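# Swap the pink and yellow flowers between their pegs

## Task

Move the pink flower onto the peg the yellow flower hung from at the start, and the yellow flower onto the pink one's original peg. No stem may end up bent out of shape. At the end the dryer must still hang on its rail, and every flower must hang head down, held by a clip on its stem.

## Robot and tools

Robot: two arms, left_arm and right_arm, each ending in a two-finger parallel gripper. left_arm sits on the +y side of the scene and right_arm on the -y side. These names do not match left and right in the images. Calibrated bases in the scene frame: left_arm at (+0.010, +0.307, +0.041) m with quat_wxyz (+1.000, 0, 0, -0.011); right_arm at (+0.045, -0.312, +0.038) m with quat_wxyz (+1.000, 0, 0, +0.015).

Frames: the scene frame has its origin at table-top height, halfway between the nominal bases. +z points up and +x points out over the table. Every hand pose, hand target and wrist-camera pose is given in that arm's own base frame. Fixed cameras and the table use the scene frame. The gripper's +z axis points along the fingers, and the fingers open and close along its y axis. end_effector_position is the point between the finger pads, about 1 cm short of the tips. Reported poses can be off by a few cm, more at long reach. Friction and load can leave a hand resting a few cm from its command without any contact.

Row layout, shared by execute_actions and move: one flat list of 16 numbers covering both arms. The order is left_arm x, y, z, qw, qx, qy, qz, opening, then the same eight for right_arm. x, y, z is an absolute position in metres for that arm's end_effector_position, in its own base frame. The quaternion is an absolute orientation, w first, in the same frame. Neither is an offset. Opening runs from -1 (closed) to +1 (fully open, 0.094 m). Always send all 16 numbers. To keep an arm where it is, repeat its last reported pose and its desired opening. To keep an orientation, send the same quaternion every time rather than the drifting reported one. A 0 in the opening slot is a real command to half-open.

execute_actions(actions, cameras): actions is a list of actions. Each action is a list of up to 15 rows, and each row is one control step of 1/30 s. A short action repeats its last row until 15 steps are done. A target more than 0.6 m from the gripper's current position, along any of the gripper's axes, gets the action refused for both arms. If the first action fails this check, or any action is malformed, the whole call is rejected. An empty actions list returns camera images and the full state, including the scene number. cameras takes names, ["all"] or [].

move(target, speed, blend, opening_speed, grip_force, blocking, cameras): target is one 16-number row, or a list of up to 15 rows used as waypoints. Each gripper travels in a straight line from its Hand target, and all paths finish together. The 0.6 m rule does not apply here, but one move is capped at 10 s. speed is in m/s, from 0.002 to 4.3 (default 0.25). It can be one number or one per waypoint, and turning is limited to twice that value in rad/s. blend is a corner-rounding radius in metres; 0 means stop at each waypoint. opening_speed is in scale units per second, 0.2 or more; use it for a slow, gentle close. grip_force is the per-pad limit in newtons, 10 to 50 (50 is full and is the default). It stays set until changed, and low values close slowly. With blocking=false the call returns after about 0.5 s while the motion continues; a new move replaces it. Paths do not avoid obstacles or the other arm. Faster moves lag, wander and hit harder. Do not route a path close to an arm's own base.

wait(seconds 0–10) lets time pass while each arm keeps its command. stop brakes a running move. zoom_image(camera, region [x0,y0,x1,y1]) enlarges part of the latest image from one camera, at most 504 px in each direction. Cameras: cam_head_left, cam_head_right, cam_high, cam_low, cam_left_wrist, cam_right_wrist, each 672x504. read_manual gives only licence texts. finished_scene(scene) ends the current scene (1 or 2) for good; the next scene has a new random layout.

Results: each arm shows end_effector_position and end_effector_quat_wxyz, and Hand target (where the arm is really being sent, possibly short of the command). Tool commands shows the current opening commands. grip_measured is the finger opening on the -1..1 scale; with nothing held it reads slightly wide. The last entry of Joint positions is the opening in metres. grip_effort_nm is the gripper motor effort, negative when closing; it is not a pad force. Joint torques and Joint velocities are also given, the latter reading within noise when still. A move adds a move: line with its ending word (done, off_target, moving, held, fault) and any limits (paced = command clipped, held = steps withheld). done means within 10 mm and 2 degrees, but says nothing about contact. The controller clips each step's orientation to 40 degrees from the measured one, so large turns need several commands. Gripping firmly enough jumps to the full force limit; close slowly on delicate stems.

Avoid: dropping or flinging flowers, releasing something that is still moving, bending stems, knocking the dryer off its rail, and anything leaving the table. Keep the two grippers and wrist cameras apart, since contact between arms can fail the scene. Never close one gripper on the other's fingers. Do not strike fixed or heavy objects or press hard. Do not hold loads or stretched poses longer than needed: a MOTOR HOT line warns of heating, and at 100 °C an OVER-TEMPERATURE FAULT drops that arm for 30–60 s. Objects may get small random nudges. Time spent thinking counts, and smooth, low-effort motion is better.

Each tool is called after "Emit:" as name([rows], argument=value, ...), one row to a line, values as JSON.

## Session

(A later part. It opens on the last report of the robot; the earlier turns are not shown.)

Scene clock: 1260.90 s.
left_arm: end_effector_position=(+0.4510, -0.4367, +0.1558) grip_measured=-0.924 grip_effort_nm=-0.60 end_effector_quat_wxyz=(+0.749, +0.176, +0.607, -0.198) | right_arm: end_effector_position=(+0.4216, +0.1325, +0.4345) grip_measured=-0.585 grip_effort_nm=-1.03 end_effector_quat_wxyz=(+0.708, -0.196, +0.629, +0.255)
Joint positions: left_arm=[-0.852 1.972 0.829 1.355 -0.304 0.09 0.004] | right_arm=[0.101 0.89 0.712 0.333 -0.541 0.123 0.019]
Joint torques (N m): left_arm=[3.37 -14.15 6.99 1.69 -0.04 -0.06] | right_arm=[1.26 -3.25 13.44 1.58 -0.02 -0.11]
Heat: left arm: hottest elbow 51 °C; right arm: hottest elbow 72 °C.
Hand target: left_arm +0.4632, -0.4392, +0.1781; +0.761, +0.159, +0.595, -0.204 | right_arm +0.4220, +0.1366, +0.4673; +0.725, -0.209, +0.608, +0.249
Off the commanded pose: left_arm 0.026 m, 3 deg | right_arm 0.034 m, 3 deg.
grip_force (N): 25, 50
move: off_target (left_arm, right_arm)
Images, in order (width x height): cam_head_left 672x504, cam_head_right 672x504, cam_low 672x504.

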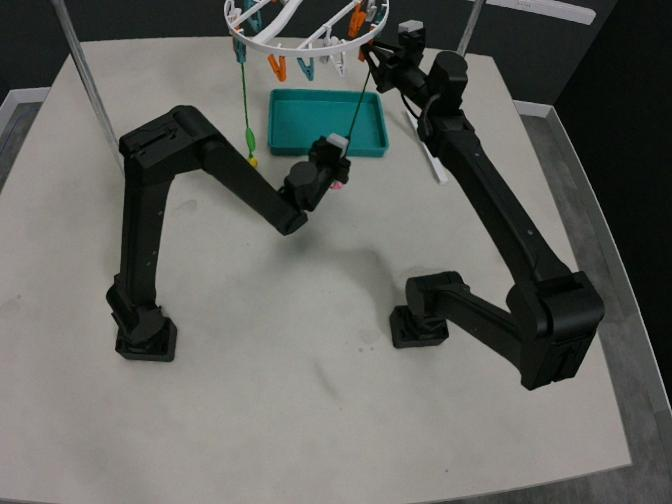

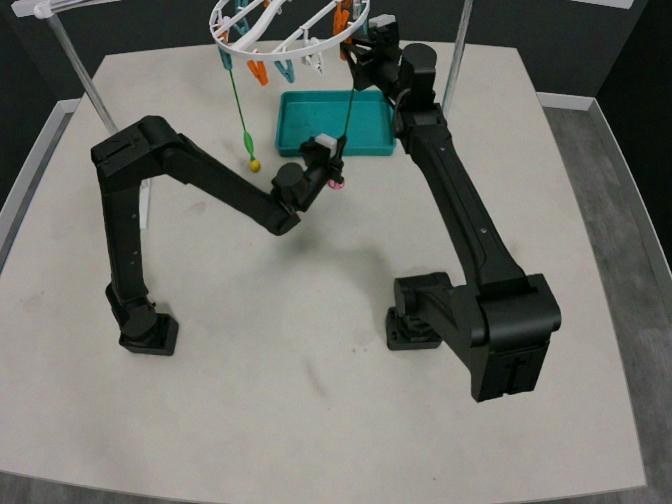

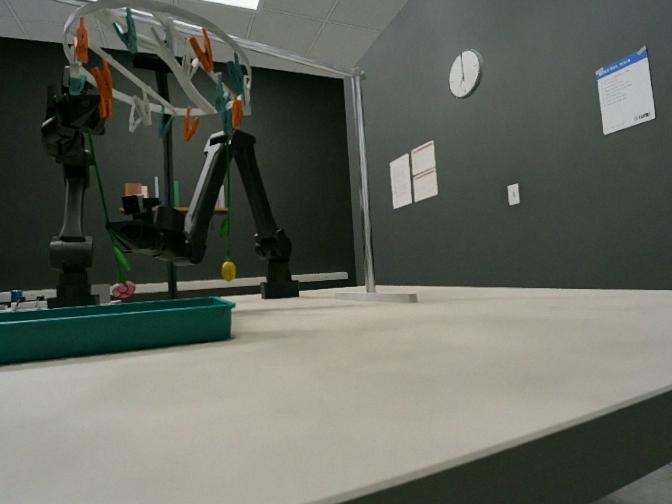

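Emit:
move(target=[0.461,-0.434,0.19,0.8236,0.13523,0.5047,-0.22068,-1, 0.424,0.1372,0.468,0.72444,-0.20886,0.60768,0.24899,-0.7], speed=0.12, cameras=["cam_low","cam_head_left","cam_head_right"])

Emit:
zoom_image(camera="cam_low", region=[70, 80, 190, 300])

Emit:
zoom_image(camera="cam_head_left", region=[330, 40, 390, 100])

Emit:
zoom_image(camera="cam_head_right", region=[310, 35, 370, 95])

Scene clock: 1283.03 s.
left_arm: end_effector_position=(+0.4509, -0.4331, +0.1763) grip_measured=-0.924 grip_effort_nm=-0.60 end_effector_quat_wxyz=(+0.792, +0.154, +0.549, -0.217) | right_arm: end_effector_position=(+0.4216, +0.1325, +0.4345) grip_measured=-0.585 grip_effort_nm=-1.03 end_effector_quat_wxyz=(+0.708, -0.196, +0.629, +0.255)
Joint positions: left_arm=[-0.842 2.028 0.857 1.544 -0.28 0.114 0.004] | right_arm=[0.101 0.89 0.712 0.333 -0.541 0.123 0.019]
Joint torques (N m): left_arm=[3.43 -12.69 6.53 2.8 0.22 0.17] | right_arm=[1.26 -3.49 13.38 1.58 0 -0.11]
Heat: left arm: hottest elbow 52 °C; right arm: hottest elbow 73 °C.
Hand target: left_arm +0.4607, -0.4335, +0.1904; +0.807, +0.144, +0.531, -0.217 | right_arm +0.4220, +0.1366, +0.4673; +0.725, -0.209, +0.608, +0.249
Off the commanded pose: left_arm 0.017 m, 7 deg | right_arm 0.034 m, 3 deg.
joint sent to its limit (left arm) — joint 4 (wrist pitch), upper limit. The joint targets are off in orientation, not in position.
grip_force (N): 25, 50
move: off_target (left_arm, right_arm)
Images, in order (width x height): cam_head_left 672x504, cam_head_right 672x504, cam_low 672x504.

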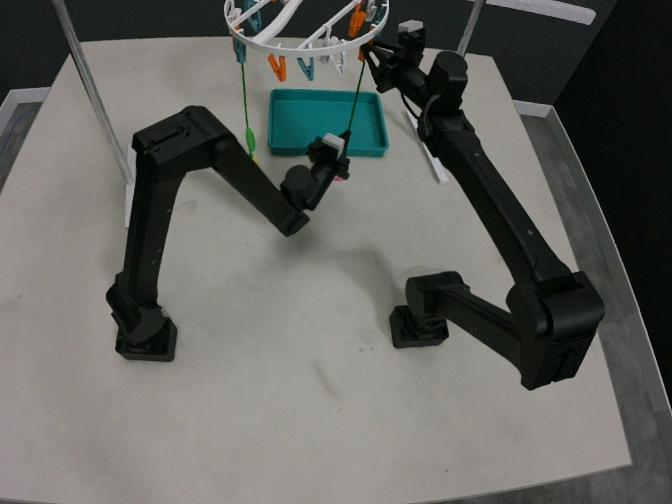

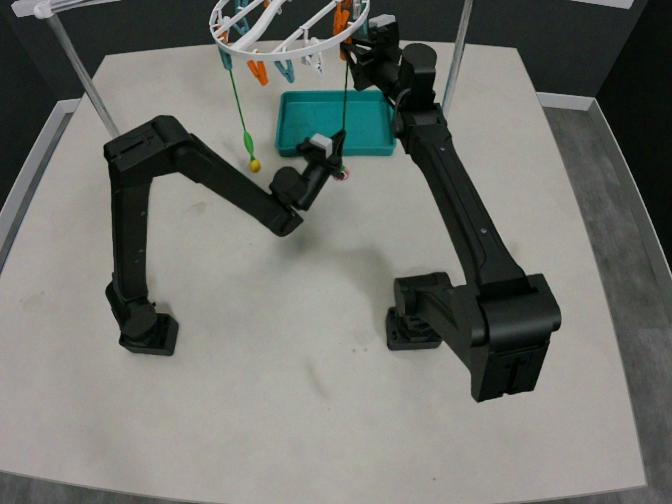

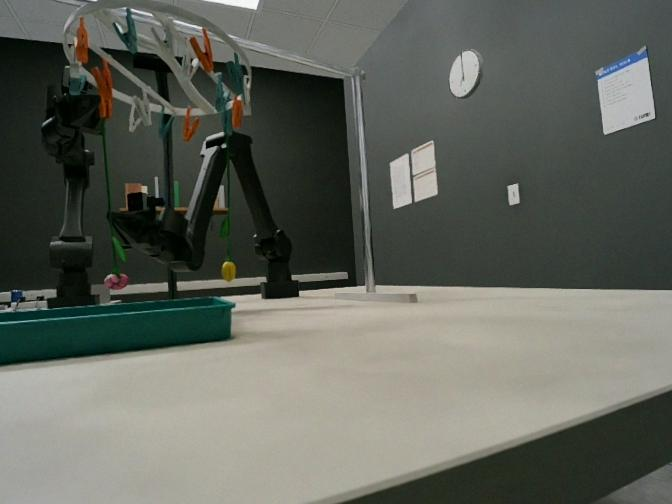

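Scaled by 2.291 from the camera's 672x504 image, which has a finer 960x720 frame.

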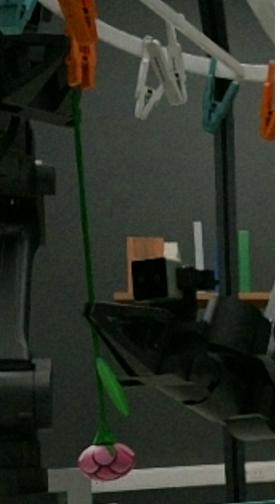

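Scaled by 8.400 from the camera's 672x504 image, which has a finer 960x720 frame.

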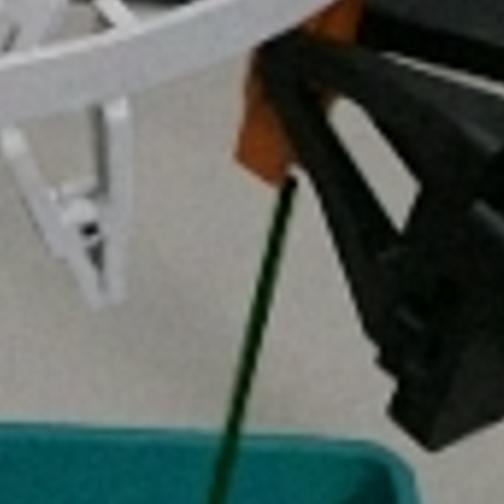

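Scaled by 8.400 from the camera's 672x504 image, which has a finer 960x720 frame.

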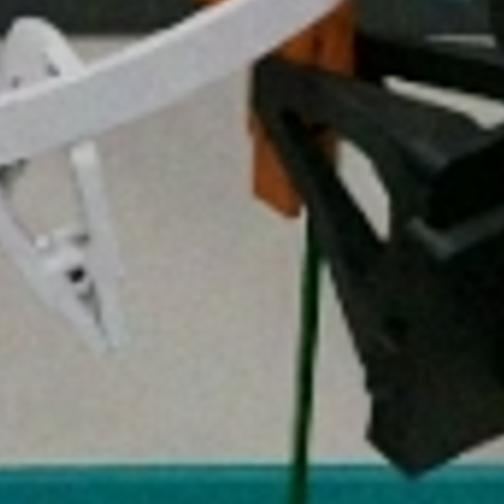

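Emit:
wait(seconds=0, cameras=["cam_high","cam_left_wrist","cam_right_wrist"])

Emit:
zoom_image(camera="cam_high", region=[190, 200, 290, 300])

Scene clock: 1290.70 s.
left_arm: end_effector_position=(+0.4509, -0.4331, +0.1763) grip_measured=-0.924 grip_effort_nm=-0.60 end_effector_quat_wxyz=(+0.792, +0.154, +0.549, -0.217) | right_arm: end_effector_position=(+0.4216, +0.1325, +0.4345) grip_measured=-0.585 grip_effort_nm=-1.03 end_effector_quat_wxyz=(+0.708, -0.196, +0.629, +0.255)
Joint positions: left_arm=[-0.842 2.028 0.857 1.544 -0.28 0.115 0.004] | right_arm=[0.101 0.89 0.712 0.333 -0.541 0.123 0.019]
Joint torques (N m): left_arm=[3.49 -12.75 6.53 2.76 0.22 0.17] | right_arm=[1.08 -3.37 13.48 1.62 -0.01 -0.11]
Heat: left arm: hottest elbow 51 °C; right arm: hottest elbow 73 °C.
Hand target: left_arm +0.4608, -0.4335, +0.1904; +0.807, +0.144, +0.531, -0.217 | right_arm +0.4220, +0.1366, +0.4673; +0.725, -0.209, +0.608, +0.249
Tool commands: left_gripper/opening=-1.0 right_gripper/opening=-0.7
Off the commanded pose: left_arm 0.017 m, 7 deg | right_arm 0.034 m, 3 deg.
grip_force (N): 25, 50
camera_calibration:
cam_left_wrist: T_world_to_cam=[[-0.505165, -0.862848, -0.0173741, -0.142953], [-0.0571045, 0.0535066, -0.996933, 0.26246], [0.861131, -0.502624, -0.0763021, -0.500154], [0, 0, 0, 1]] pos_world=[0.373471, -0.388779, 0.221009]
cam_right_wrist: T_world_to_cam=[[0.610846, -0.791073, -0.0327274, -0.139594], [-0.249341, -0.152973, -0.956258, 0.581155], [0.751463, 0.592287, -0.29069, -0.180176], [0, 0, 0, 1]] pos_world=[0.365572, 0.0851875, 0.49879]
Images, in order (width x height): cam_high 672x504, cam_left_wrist 672x504, cam_right_wrist 672x504.

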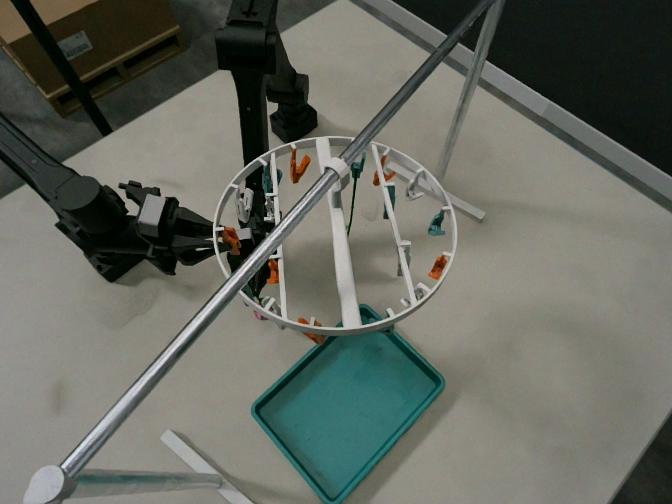

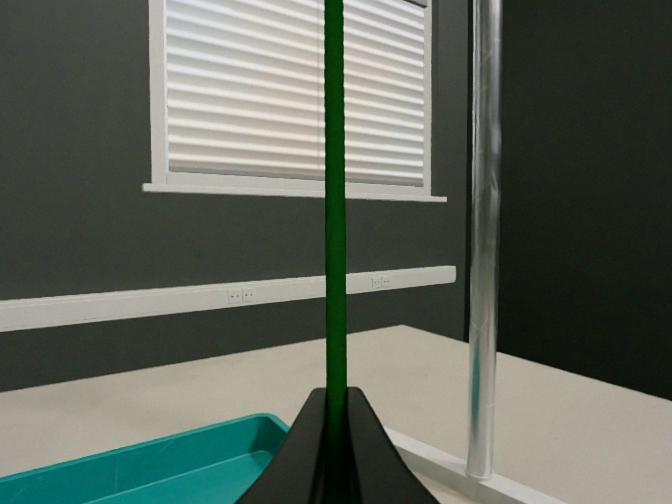

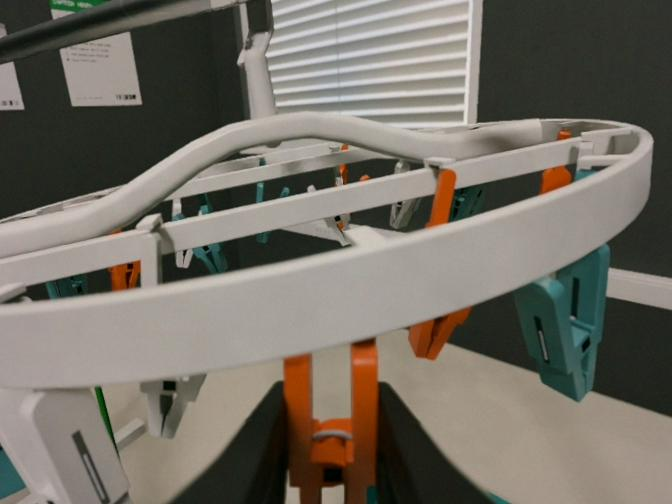

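Scaled by 5.040 from the camera's 672x504 image, which has a finer 960x720 frame.

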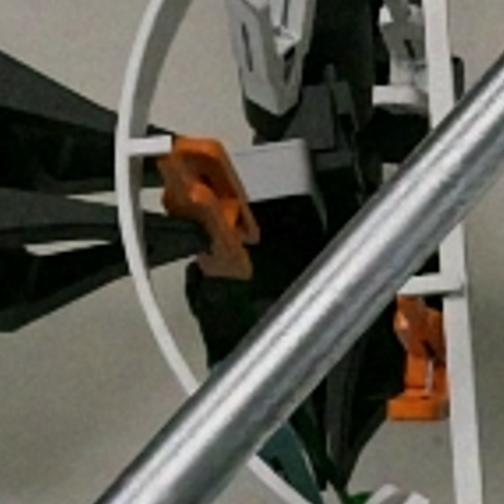

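Emit:
zoom_image(camera="cam_high", region=[215, 220, 255, 280])

Scaled by 8.400 from the camera's 672x504 image, which has a finer 960x720 frame.

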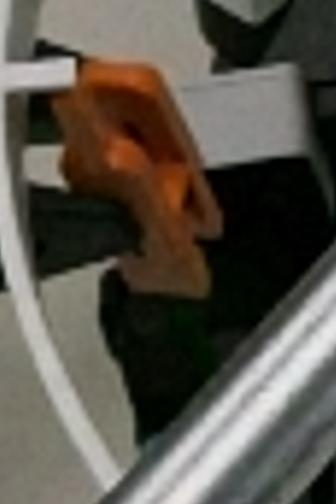

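Emit:
move(target=[0.458,-0.431,0.205,0.8236,0.13523,0.5047,-0.22068,-1, 0.424,0.1372,0.468,0.72444,-0.20886,0.60768,0.24899,-0.7], speed=0.06, cameras=["cam_low","cam_head_left","cam_head_right","cam_high"])

Emit:
zoom_image(camera="cam_low", region=[90, 90, 120, 130])

Emit:
zoom_image(camera="cam_head_left", region=[350, 45, 380, 75])

Emit:
zoom_image(camera="cam_head_right", region=[335, 40, 365, 70])

Emit:
zoom_image(camera="cam_high", region=[215, 220, 255, 280])

Scene clock: 1309.07 s.
left_arm: end_effector_position=(+0.4508, -0.4334, +0.1763) grip_measured=-0.924 grip_effort_nm=-0.60 end_effector_quat_wxyz=(+0.793, +0.156, +0.548, -0.215) | right_arm: end_effector_position=(+0.4216, +0.1325, +0.4345) grip_measured=-0.585 grip_effort_nm=-1.03 end_effector_quat_wxyz=(+0.708, -0.196, +0.629, +0.255)
Joint positions: left_arm=[-0.842 2.028 0.857 1.544 -0.279 0.12 0.004] | right_arm=[0.101 0.89 0.712 0.333 -0.541 0.123 0.019]
Joint torques (N m): left_arm=[3.43 -14.97 5.83 2.77 0.22 0.19] | right_arm=[1.2 -3.31 13.46 1.59 -0.01 -0.12]
Heat: left arm: hottest elbow 51 °C; right arm: hottest elbow 74 °C.
Hand target: left_arm +0.4576, -0.4305, +0.2051; +0.812, +0.141, +0.523, -0.218 | right_arm +0.4220, +0.1366, +0.4673; +0.725, -0.209, +0.608, +0.249
Off the commanded pose: left_arm 0.030 m, 7 deg | right_arm 0.034 m, 3 deg.
joint sent to its limit (left arm) — joint 4 (wrist pitch), upper limit. The joint targets are off in orientation, not in position.
grip_force (N): 25, 50
move: off_target (left_arm, right_arm)
Images, in order (width x height): cam_head_left 672x504, cam_head_right 672x504, cam_high 672x504, cam_low 672x504.

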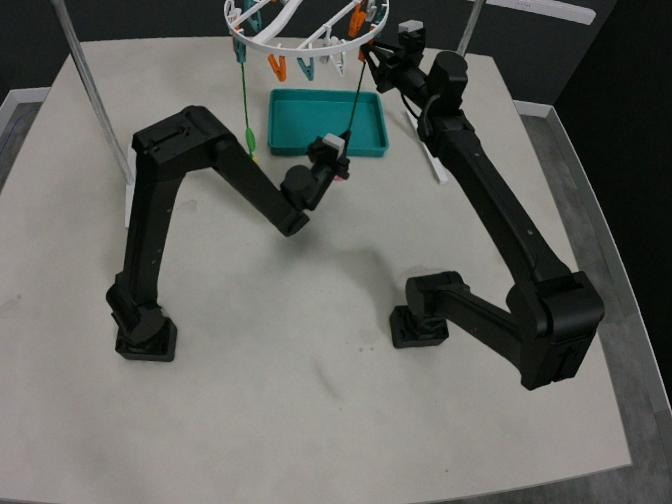

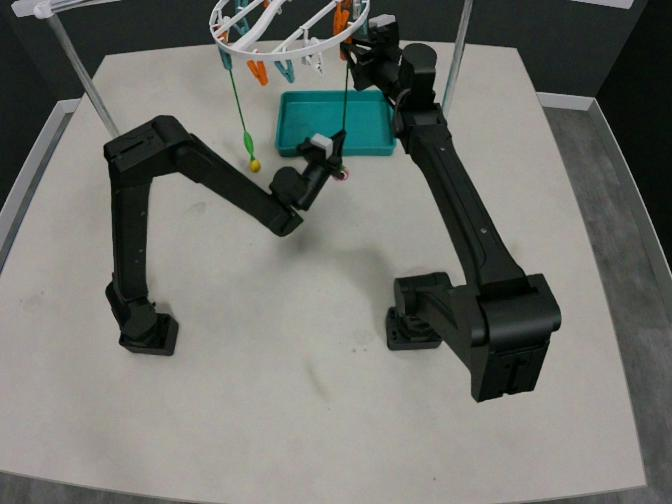

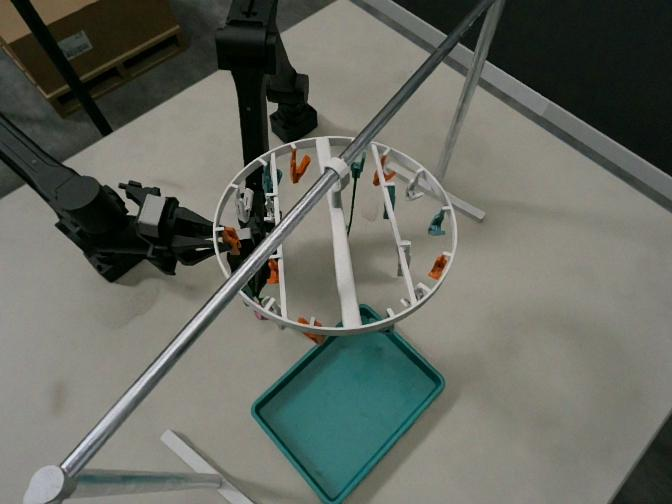

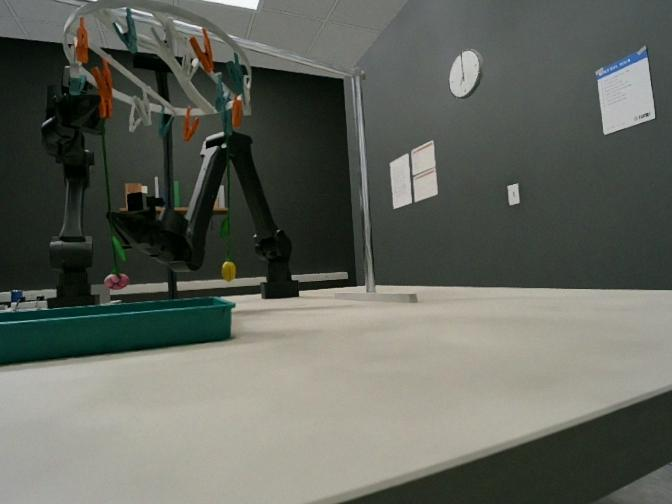

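Scaled by 12.600 from the camera's 672x504 image, which has a finer 960x720 frame.

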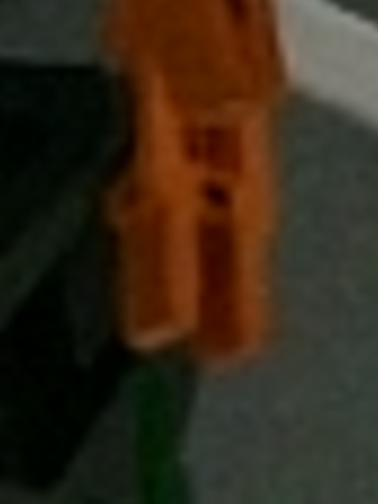

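Scaled by 16.800 from the camera's 672x504 image, which has a finer 960x720 frame.

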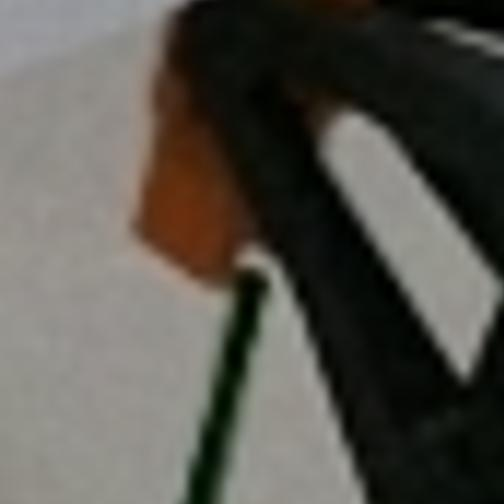

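Scaled by 16.800 from the camera's 672x504 image, which has a finer 960x720 frame.

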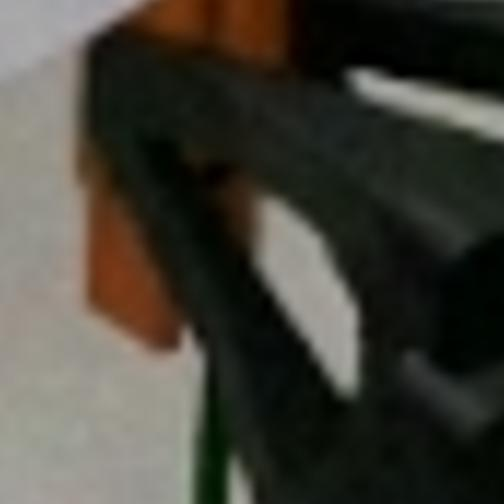

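Scaled by 8.400 from the camera's 672x504 image, which has a finer 960x720 frame.

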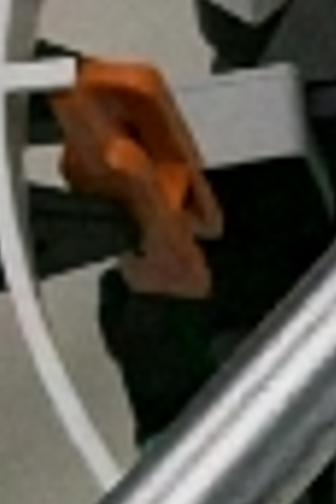

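Emit:
move(target=[0.447,-0.427,0.214,0.8236,0.13523,0.5047,-0.22068,-1, 0.424,0.1372,0.468,0.72444,-0.20886,0.60768,0.24899,-0.7], speed=0.06, cameras=["cam_low","cam_head_left","cam_head_right"])

Emit:
zoom_image(camera="cam_low", region=[90, 90, 120, 130])

Emit:
zoom_image(camera="cam_head_left", region=[350, 45, 380, 75])

Emit:
zoom_image(camera="cam_head_right", region=[335, 40, 365, 70])

Scene clock: 1345.23 s.
left_arm: end_effector_position=(+0.4491, -0.4306, +0.1866) grip_measured=-0.924 grip_effort_nm=-0.60 end_effector_quat_wxyz=(+0.797, +0.153, +0.543, -0.214) | right_arm: end_effector_position=(+0.4216, +0.1325, +0.4378) grip_measured=-0.585 grip_effort_nm=-1.03 end_effector_quat_wxyz=(+0.710, -0.197, +0.627, +0.254)
Joint positions: left_arm=[-0.842 2.006 0.85 1.544 -0.283 0.126 0.004] | right_arm=[0.101 0.889 0.718 0.333 -0.541 0.123 0.019]
Joint torques (N m): left_arm=[2.67 -15.74 4.42 2.76 0.01 0.17] | right_arm=[1.2 -3.25 13.11 1.58 0 -0.11]
Heat: left arm: hottest elbow 50 °C; right arm: hottest elbow 75 °C.
Hand target: left_arm +0.4473, -0.4270, +0.2139; +0.813, +0.141, +0.522, -0.218 | right_arm +0.4223, +0.1367, +0.4675; +0.725, -0.209, +0.608, +0.249
Off the commanded pose: left_arm 0.028 m, 6 deg | right_arm 0.031 m, 3 deg.
joint sent to its limit (left arm) — joint 4 (wrist pitch), upper limit. The joint targets still meet the commanded pose.
grip_force (N): 25, 50
move: off_target (left_arm, right_arm)
Images, in order (width x height): cam_head_left 672x504, cam_head_right 672x504, cam_low 672x504.

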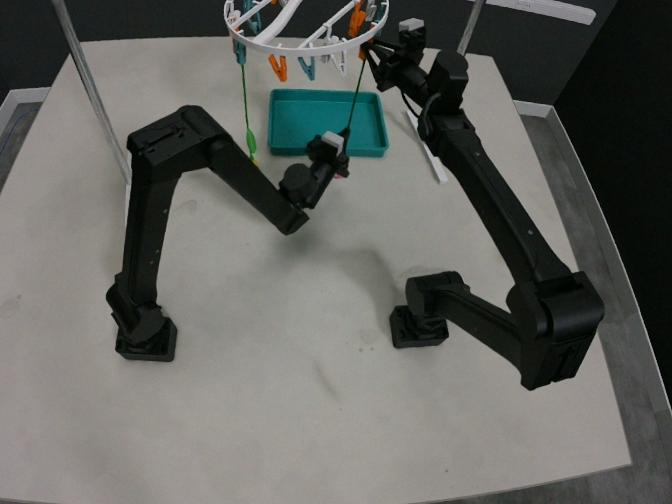

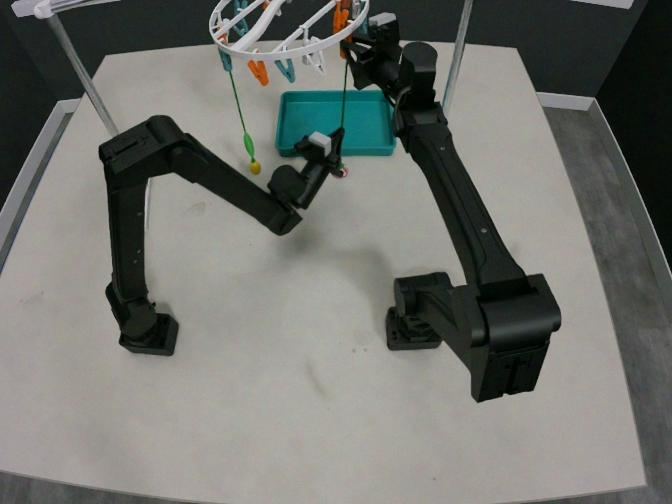

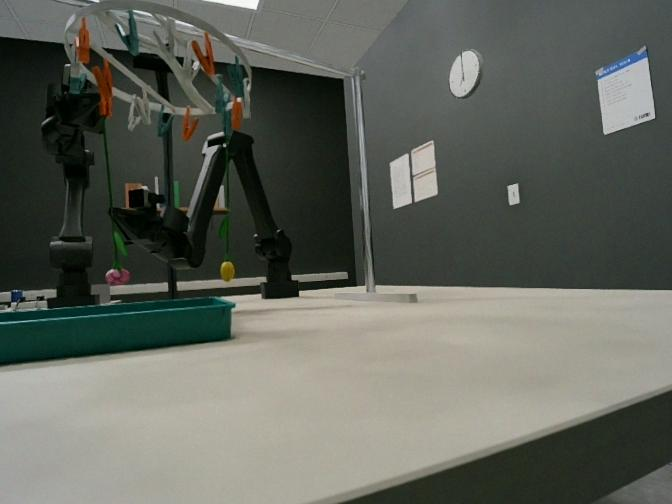

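Scaled by 12.600 from the camera's 672x504 image, which has a finer 960x720 frame.

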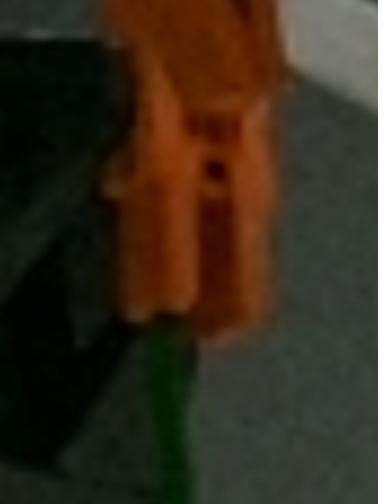

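Scaled by 16.800 from the camera's 672x504 image, which has a finer 960x720 frame.

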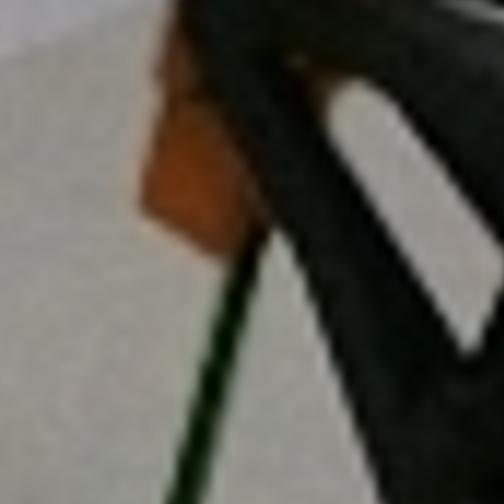

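Scaled by 16.800 from the camera's 672x504 image, which has a finer 960x720 frame.

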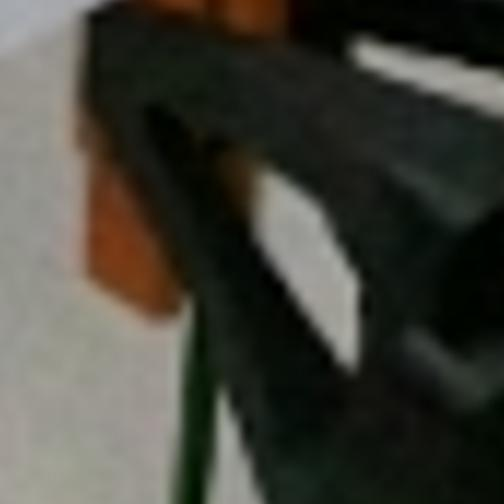

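Emit:
move(target=[0.4365,-0.4205,0.178,0.8236,0.13523,0.5047,-0.22068,-1, 0.424,0.1372,0.468,0.72444,-0.20886,0.60768,0.24899,-0.7], speed=0.06, cameras=["cam_low","cam_head_left","cam_head_right"])

Emit:
zoom_image(camera="cam_low", region=[90, 90, 120, 130])

Emit:
zoom_image(camera="cam_head_left", region=[350, 45, 380, 75])

Emit:
zoom_image(camera="cam_head_right", region=[335, 40, 365, 70])

Scene clock: 1354.73 s.
left_arm: end_effector_position=(+0.4420, -0.4193, +0.1704) grip_measured=-0.924 grip_effort_nm=-0.60 end_effector_quat_wxyz=(+0.787, +0.158, +0.560, -0.204) | right_arm: end_effector_position=(+0.4216, +0.1325, +0.4378) grip_measured=-0.585 grip_effort_nm=-1.03 end_effector_quat_wxyz=(+0.710, -0.197, +0.627, +0.254)
Joint positions: left_arm=[-0.842 2.004 0.803 1.544 -0.296 0.125 0.004] | right_arm=[0.101 0.889 0.718 0.333 -0.541 0.123 0.019]
Joint torques (N m): left_arm=[2.02 -13.22 3.73 2.8 0 -0.04] | right_arm=[1.2 -3.37 13.11 1.59 0.01 -0.13]
Heat: left arm: hottest elbow 50 °C; right arm: hottest elbow 75 °C.
Hand target: left_arm +0.4369, -0.4206, +0.1784; +0.792, +0.151, +0.552, -0.214 | right_arm +0.4223, +0.1367, +0.4675; +0.725, -0.209, +0.608, +0.249
Off the commanded pose: left_arm 0.009 m, 8 deg | right_arm 0.031 m, 3 deg.
joint sent to its limit (left arm) — joint 4 (wrist pitch), upper limit. The joint targets are off in orientation, not in position.
grip_force (N): 25, 50
move: off_target (left_arm, right_arm)
Images, in order (width x height): cam_head_left 672x504, cam_head_right 672x504, cam_low 672x504.

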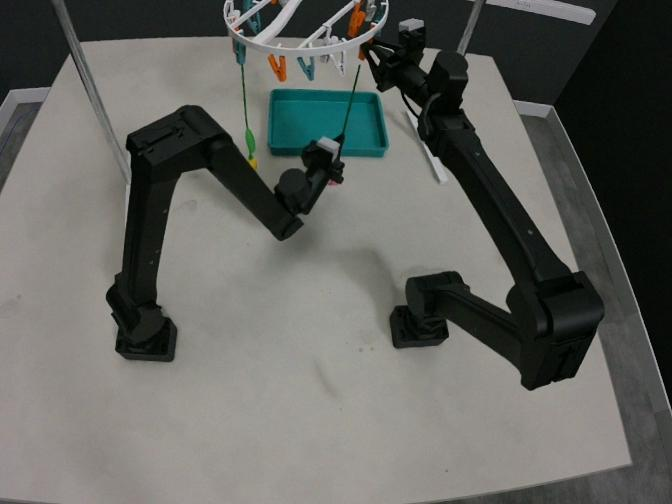

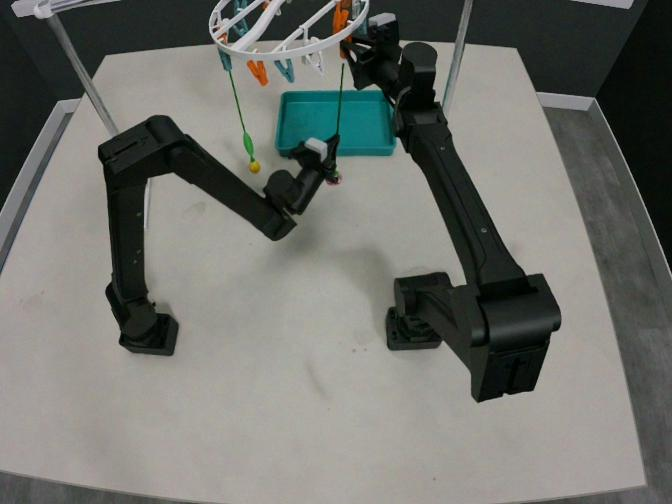

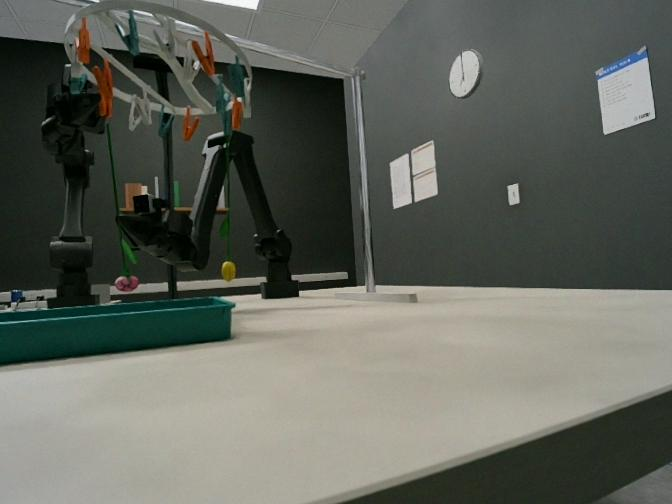

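Scaled by 12.600 from the camera's 672x504 image, which has a finer 960x720 frame.

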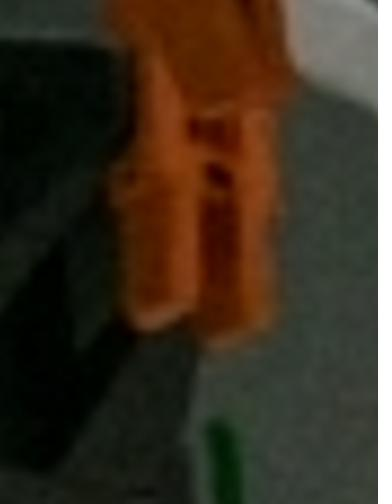

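Scaled by 16.800 from the camera's 672x504 image, which has a finer 960x720 frame.

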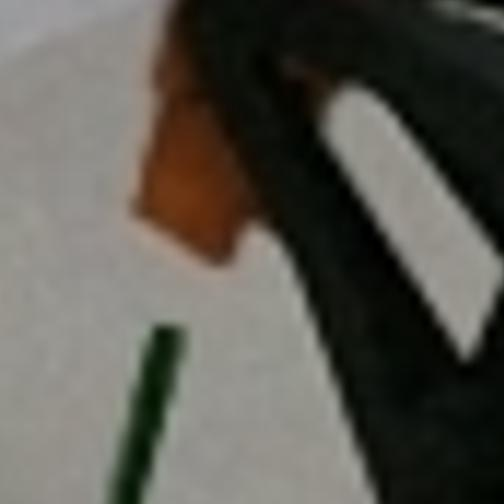

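Scaled by 16.800 from the camera's 672x504 image, which has a finer 960x720 frame.

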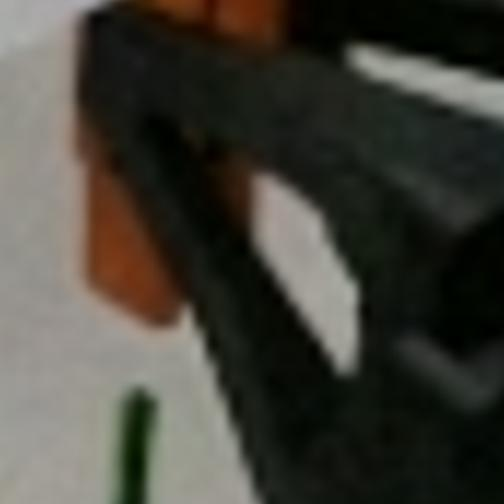

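Emit:
move(target=[0.4435,-0.424,0.208,0.8236,0.13523,0.5047,-0.22068,-1, 0.424,0.1372,0.468,0.72444,-0.20886,0.60768,0.24899,-0.7], speed=0.06, cameras=["cam_low","cam_head_left","cam_head_right"])

Emit:
zoom_image(camera="cam_low", region=[90, 90, 120, 130])

Emit:
zoom_image(camera="cam_head_left", region=[350, 45, 380, 75])

Emit:
zoom_image(camera="cam_head_right", region=[335, 40, 365, 70])

Scene clock: 1379.47 s.
left_arm: end_effector_position=(+0.4412, -0.4194, +0.1785) grip_measured=-0.924 grip_effort_nm=-0.60 end_effector_quat_wxyz=(+0.790, +0.156, +0.555, -0.208) | right_arm: end_effector_position=(+0.4216, +0.1325, +0.4378) grip_measured=-0.585 grip_effort_nm=-1.03 end_effector_quat_wxyz=(+0.710, -0.197, +0.627, +0.254)
Joint positions: left_arm=[-0.842 1.99 0.803 1.544 -0.292 0.125 0.004] | right_arm=[0.101 0.889 0.718 0.333 -0.541 0.123 0.019]
Joint torques (N m): left_arm=[2.55 -14.45 5.98 2.77 0.22 0.13] | right_arm=[1.32 -3.31 13.12 1.62 -0.01 -0.11]
Heat: left arm: hottest elbow 50 °C; right arm: hottest elbow 75 °C.
Hand target: left_arm +0.4431, -0.4233, +0.2081; +0.808, +0.143, +0.528, -0.217 | right_arm +0.4223, +0.1367, +0.4675; +0.725, -0.209, +0.608, +0.249
Off the commanded pose: left_arm 0.030 m, 7 deg | right_arm 0.031 m, 3 deg.
joint sent to its limit (left arm) — joint 4 (wrist pitch), upper limit. The joint targets are off in orientation, not in position.
grip_force (N): 25, 50
move: off_target (left_arm, right_arm)
Images, in order (width x height): cam_head_left 672x504, cam_head_right 672x504, cam_low 672x504.

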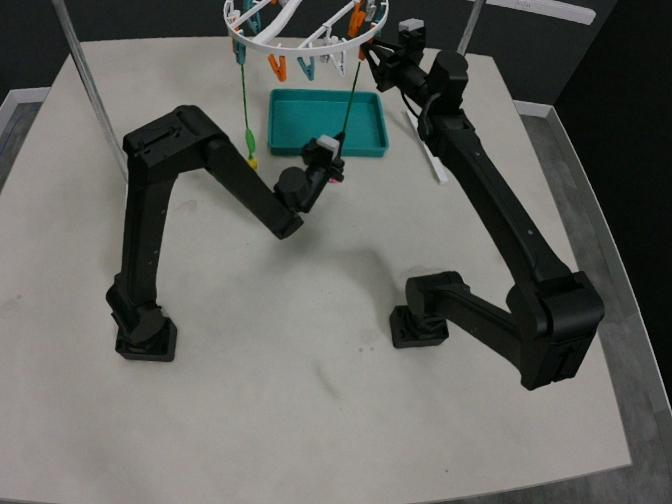

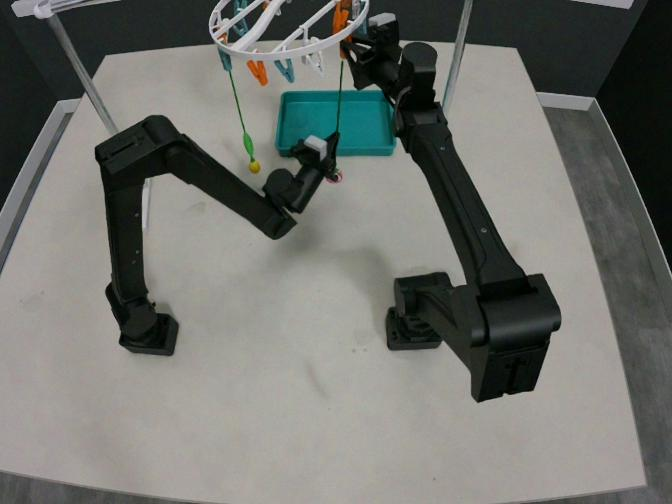

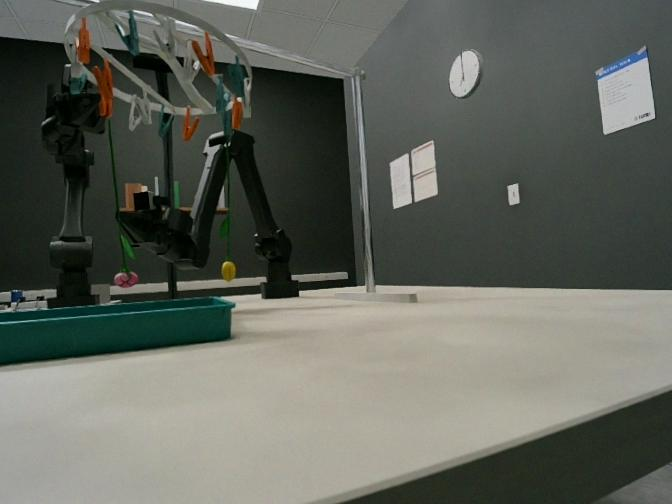

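Scaled by 12.600 from the camera's 672x504 image, which has a finer 960x720 frame.

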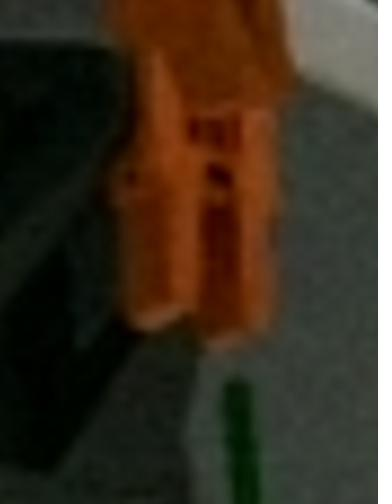

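Scaled by 16.800 from the camera's 672x504 image, which has a finer 960x720 frame.

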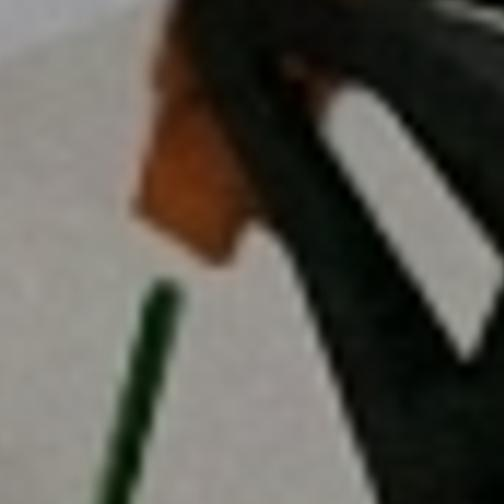

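Scaled by 16.800 from the camera's 672x504 image, which has a finer 960x720 frame.

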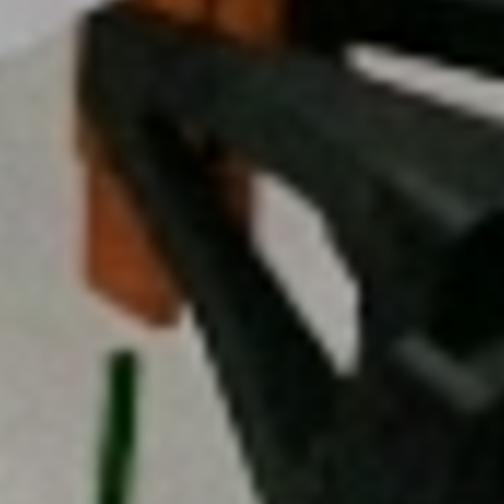

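Emit:
move(target=[0.4475,-0.4335,0.214,0.8236,0.13523,0.5047,-0.22068,-1, 0.424,0.1372,0.468,0.72444,-0.20886,0.60768,0.24899,-0.7], speed=0.06, cameras=["cam_low","cam_head_left","cam_head_right"])

Emit:
zoom_image(camera="cam_low", region=[90, 90, 120, 130])

Emit:
zoom_image(camera="cam_head_left", region=[350, 45, 380, 75])

Emit:
zoom_image(camera="cam_head_right", region=[335, 40, 365, 70])

Scene clock: 1390.07 s.
left_arm: end_effector_position=(+0.4449, -0.4237, +0.1863) grip_measured=-0.924 grip_effort_nm=-0.60 end_effector_quat_wxyz=(+0.796, +0.153, +0.547, -0.209) | right_arm: end_effector_position=(+0.4216, +0.1325, +0.4378) grip_measured=-0.585 grip_effort_nm=-1.03 end_effector_quat_wxyz=(+0.710, -0.197, +0.627, +0.254)
Joint positions: left_arm=[-0.842 1.99 0.824 1.544 -0.291 0.13 0.004] | right_arm=[0.101 0.889 0.718 0.333 -0.541 0.123 0.019]
Joint torques (N m): left_arm=[1.96 -13.74 6.99 2.8 0.06 0.19] | right_arm=[1.2 -3.31 13.12 1.59 -0.02 -0.11]
Heat: left arm: hottest elbow 50 °C; right arm: hottest elbow 75 °C.
Hand target: left_arm +0.4467, -0.4325, +0.2141; +0.814, +0.140, +0.520, -0.219 | right_arm +0.4223, +0.1367, +0.4675; +0.725, -0.209, +0.608, +0.249
Off the commanded pose: left_arm 0.029 m, 6 deg | right_arm 0.031 m, 3 deg.
joint sent to its limit (left arm) — joint 4 (wrist pitch), upper limit. The joint targets still meet the commanded pose.
grip_force (N): 25, 50
move: off_target (left_arm, right_arm)
Images, in order (width x height): cam_head_left 672x504, cam_head_right 672x504, cam_low 672x504.

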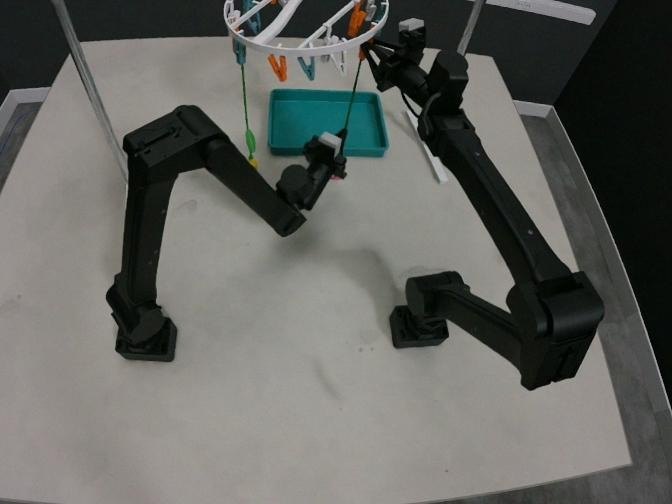

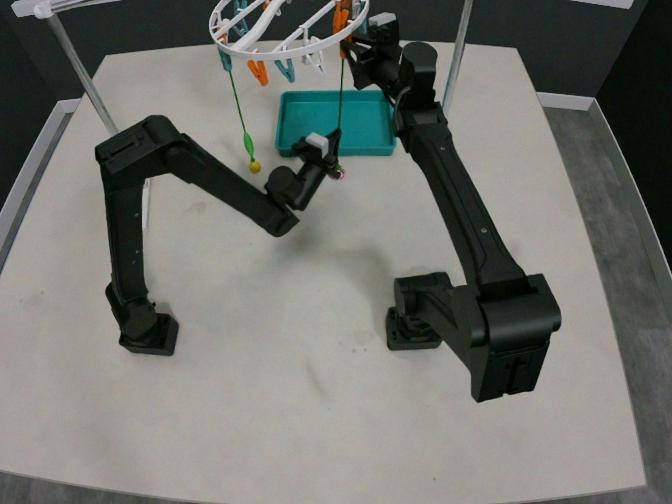

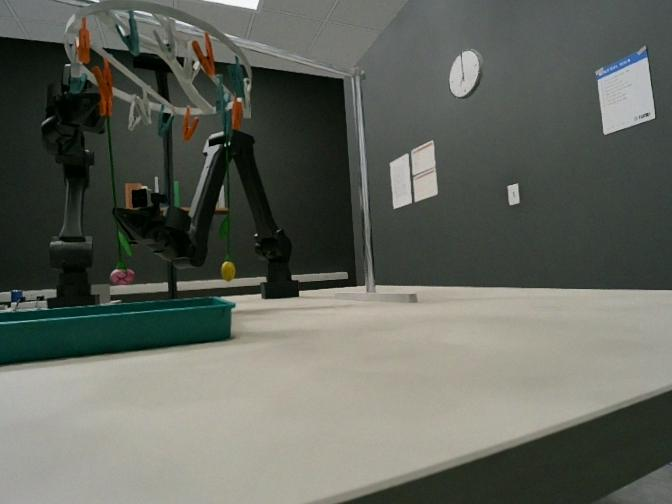

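Scaled by 12.600 from the camera's 672x504 image, which has a finer 960x720 frame.

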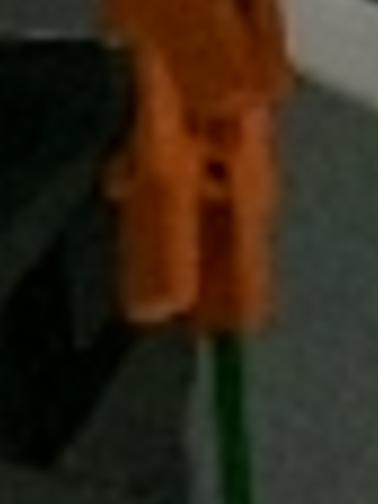

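Scaled by 16.800 from the camera's 672x504 image, which has a finer 960x720 frame.

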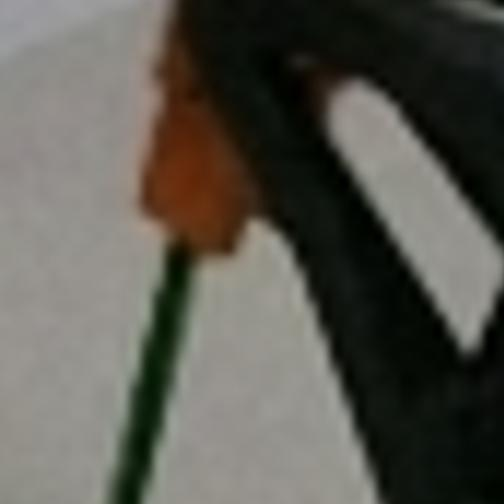

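Scaled by 16.800 from the camera's 672x504 image, which has a finer 960x720 frame.

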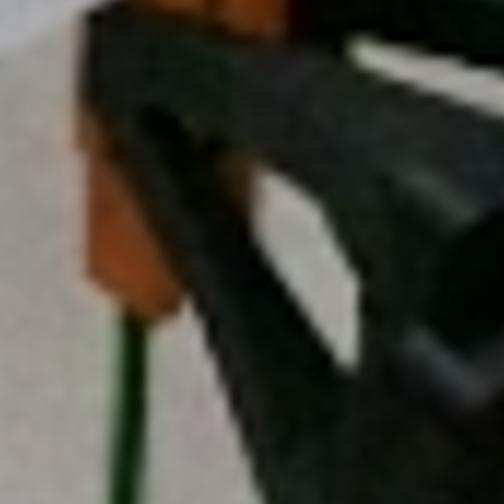

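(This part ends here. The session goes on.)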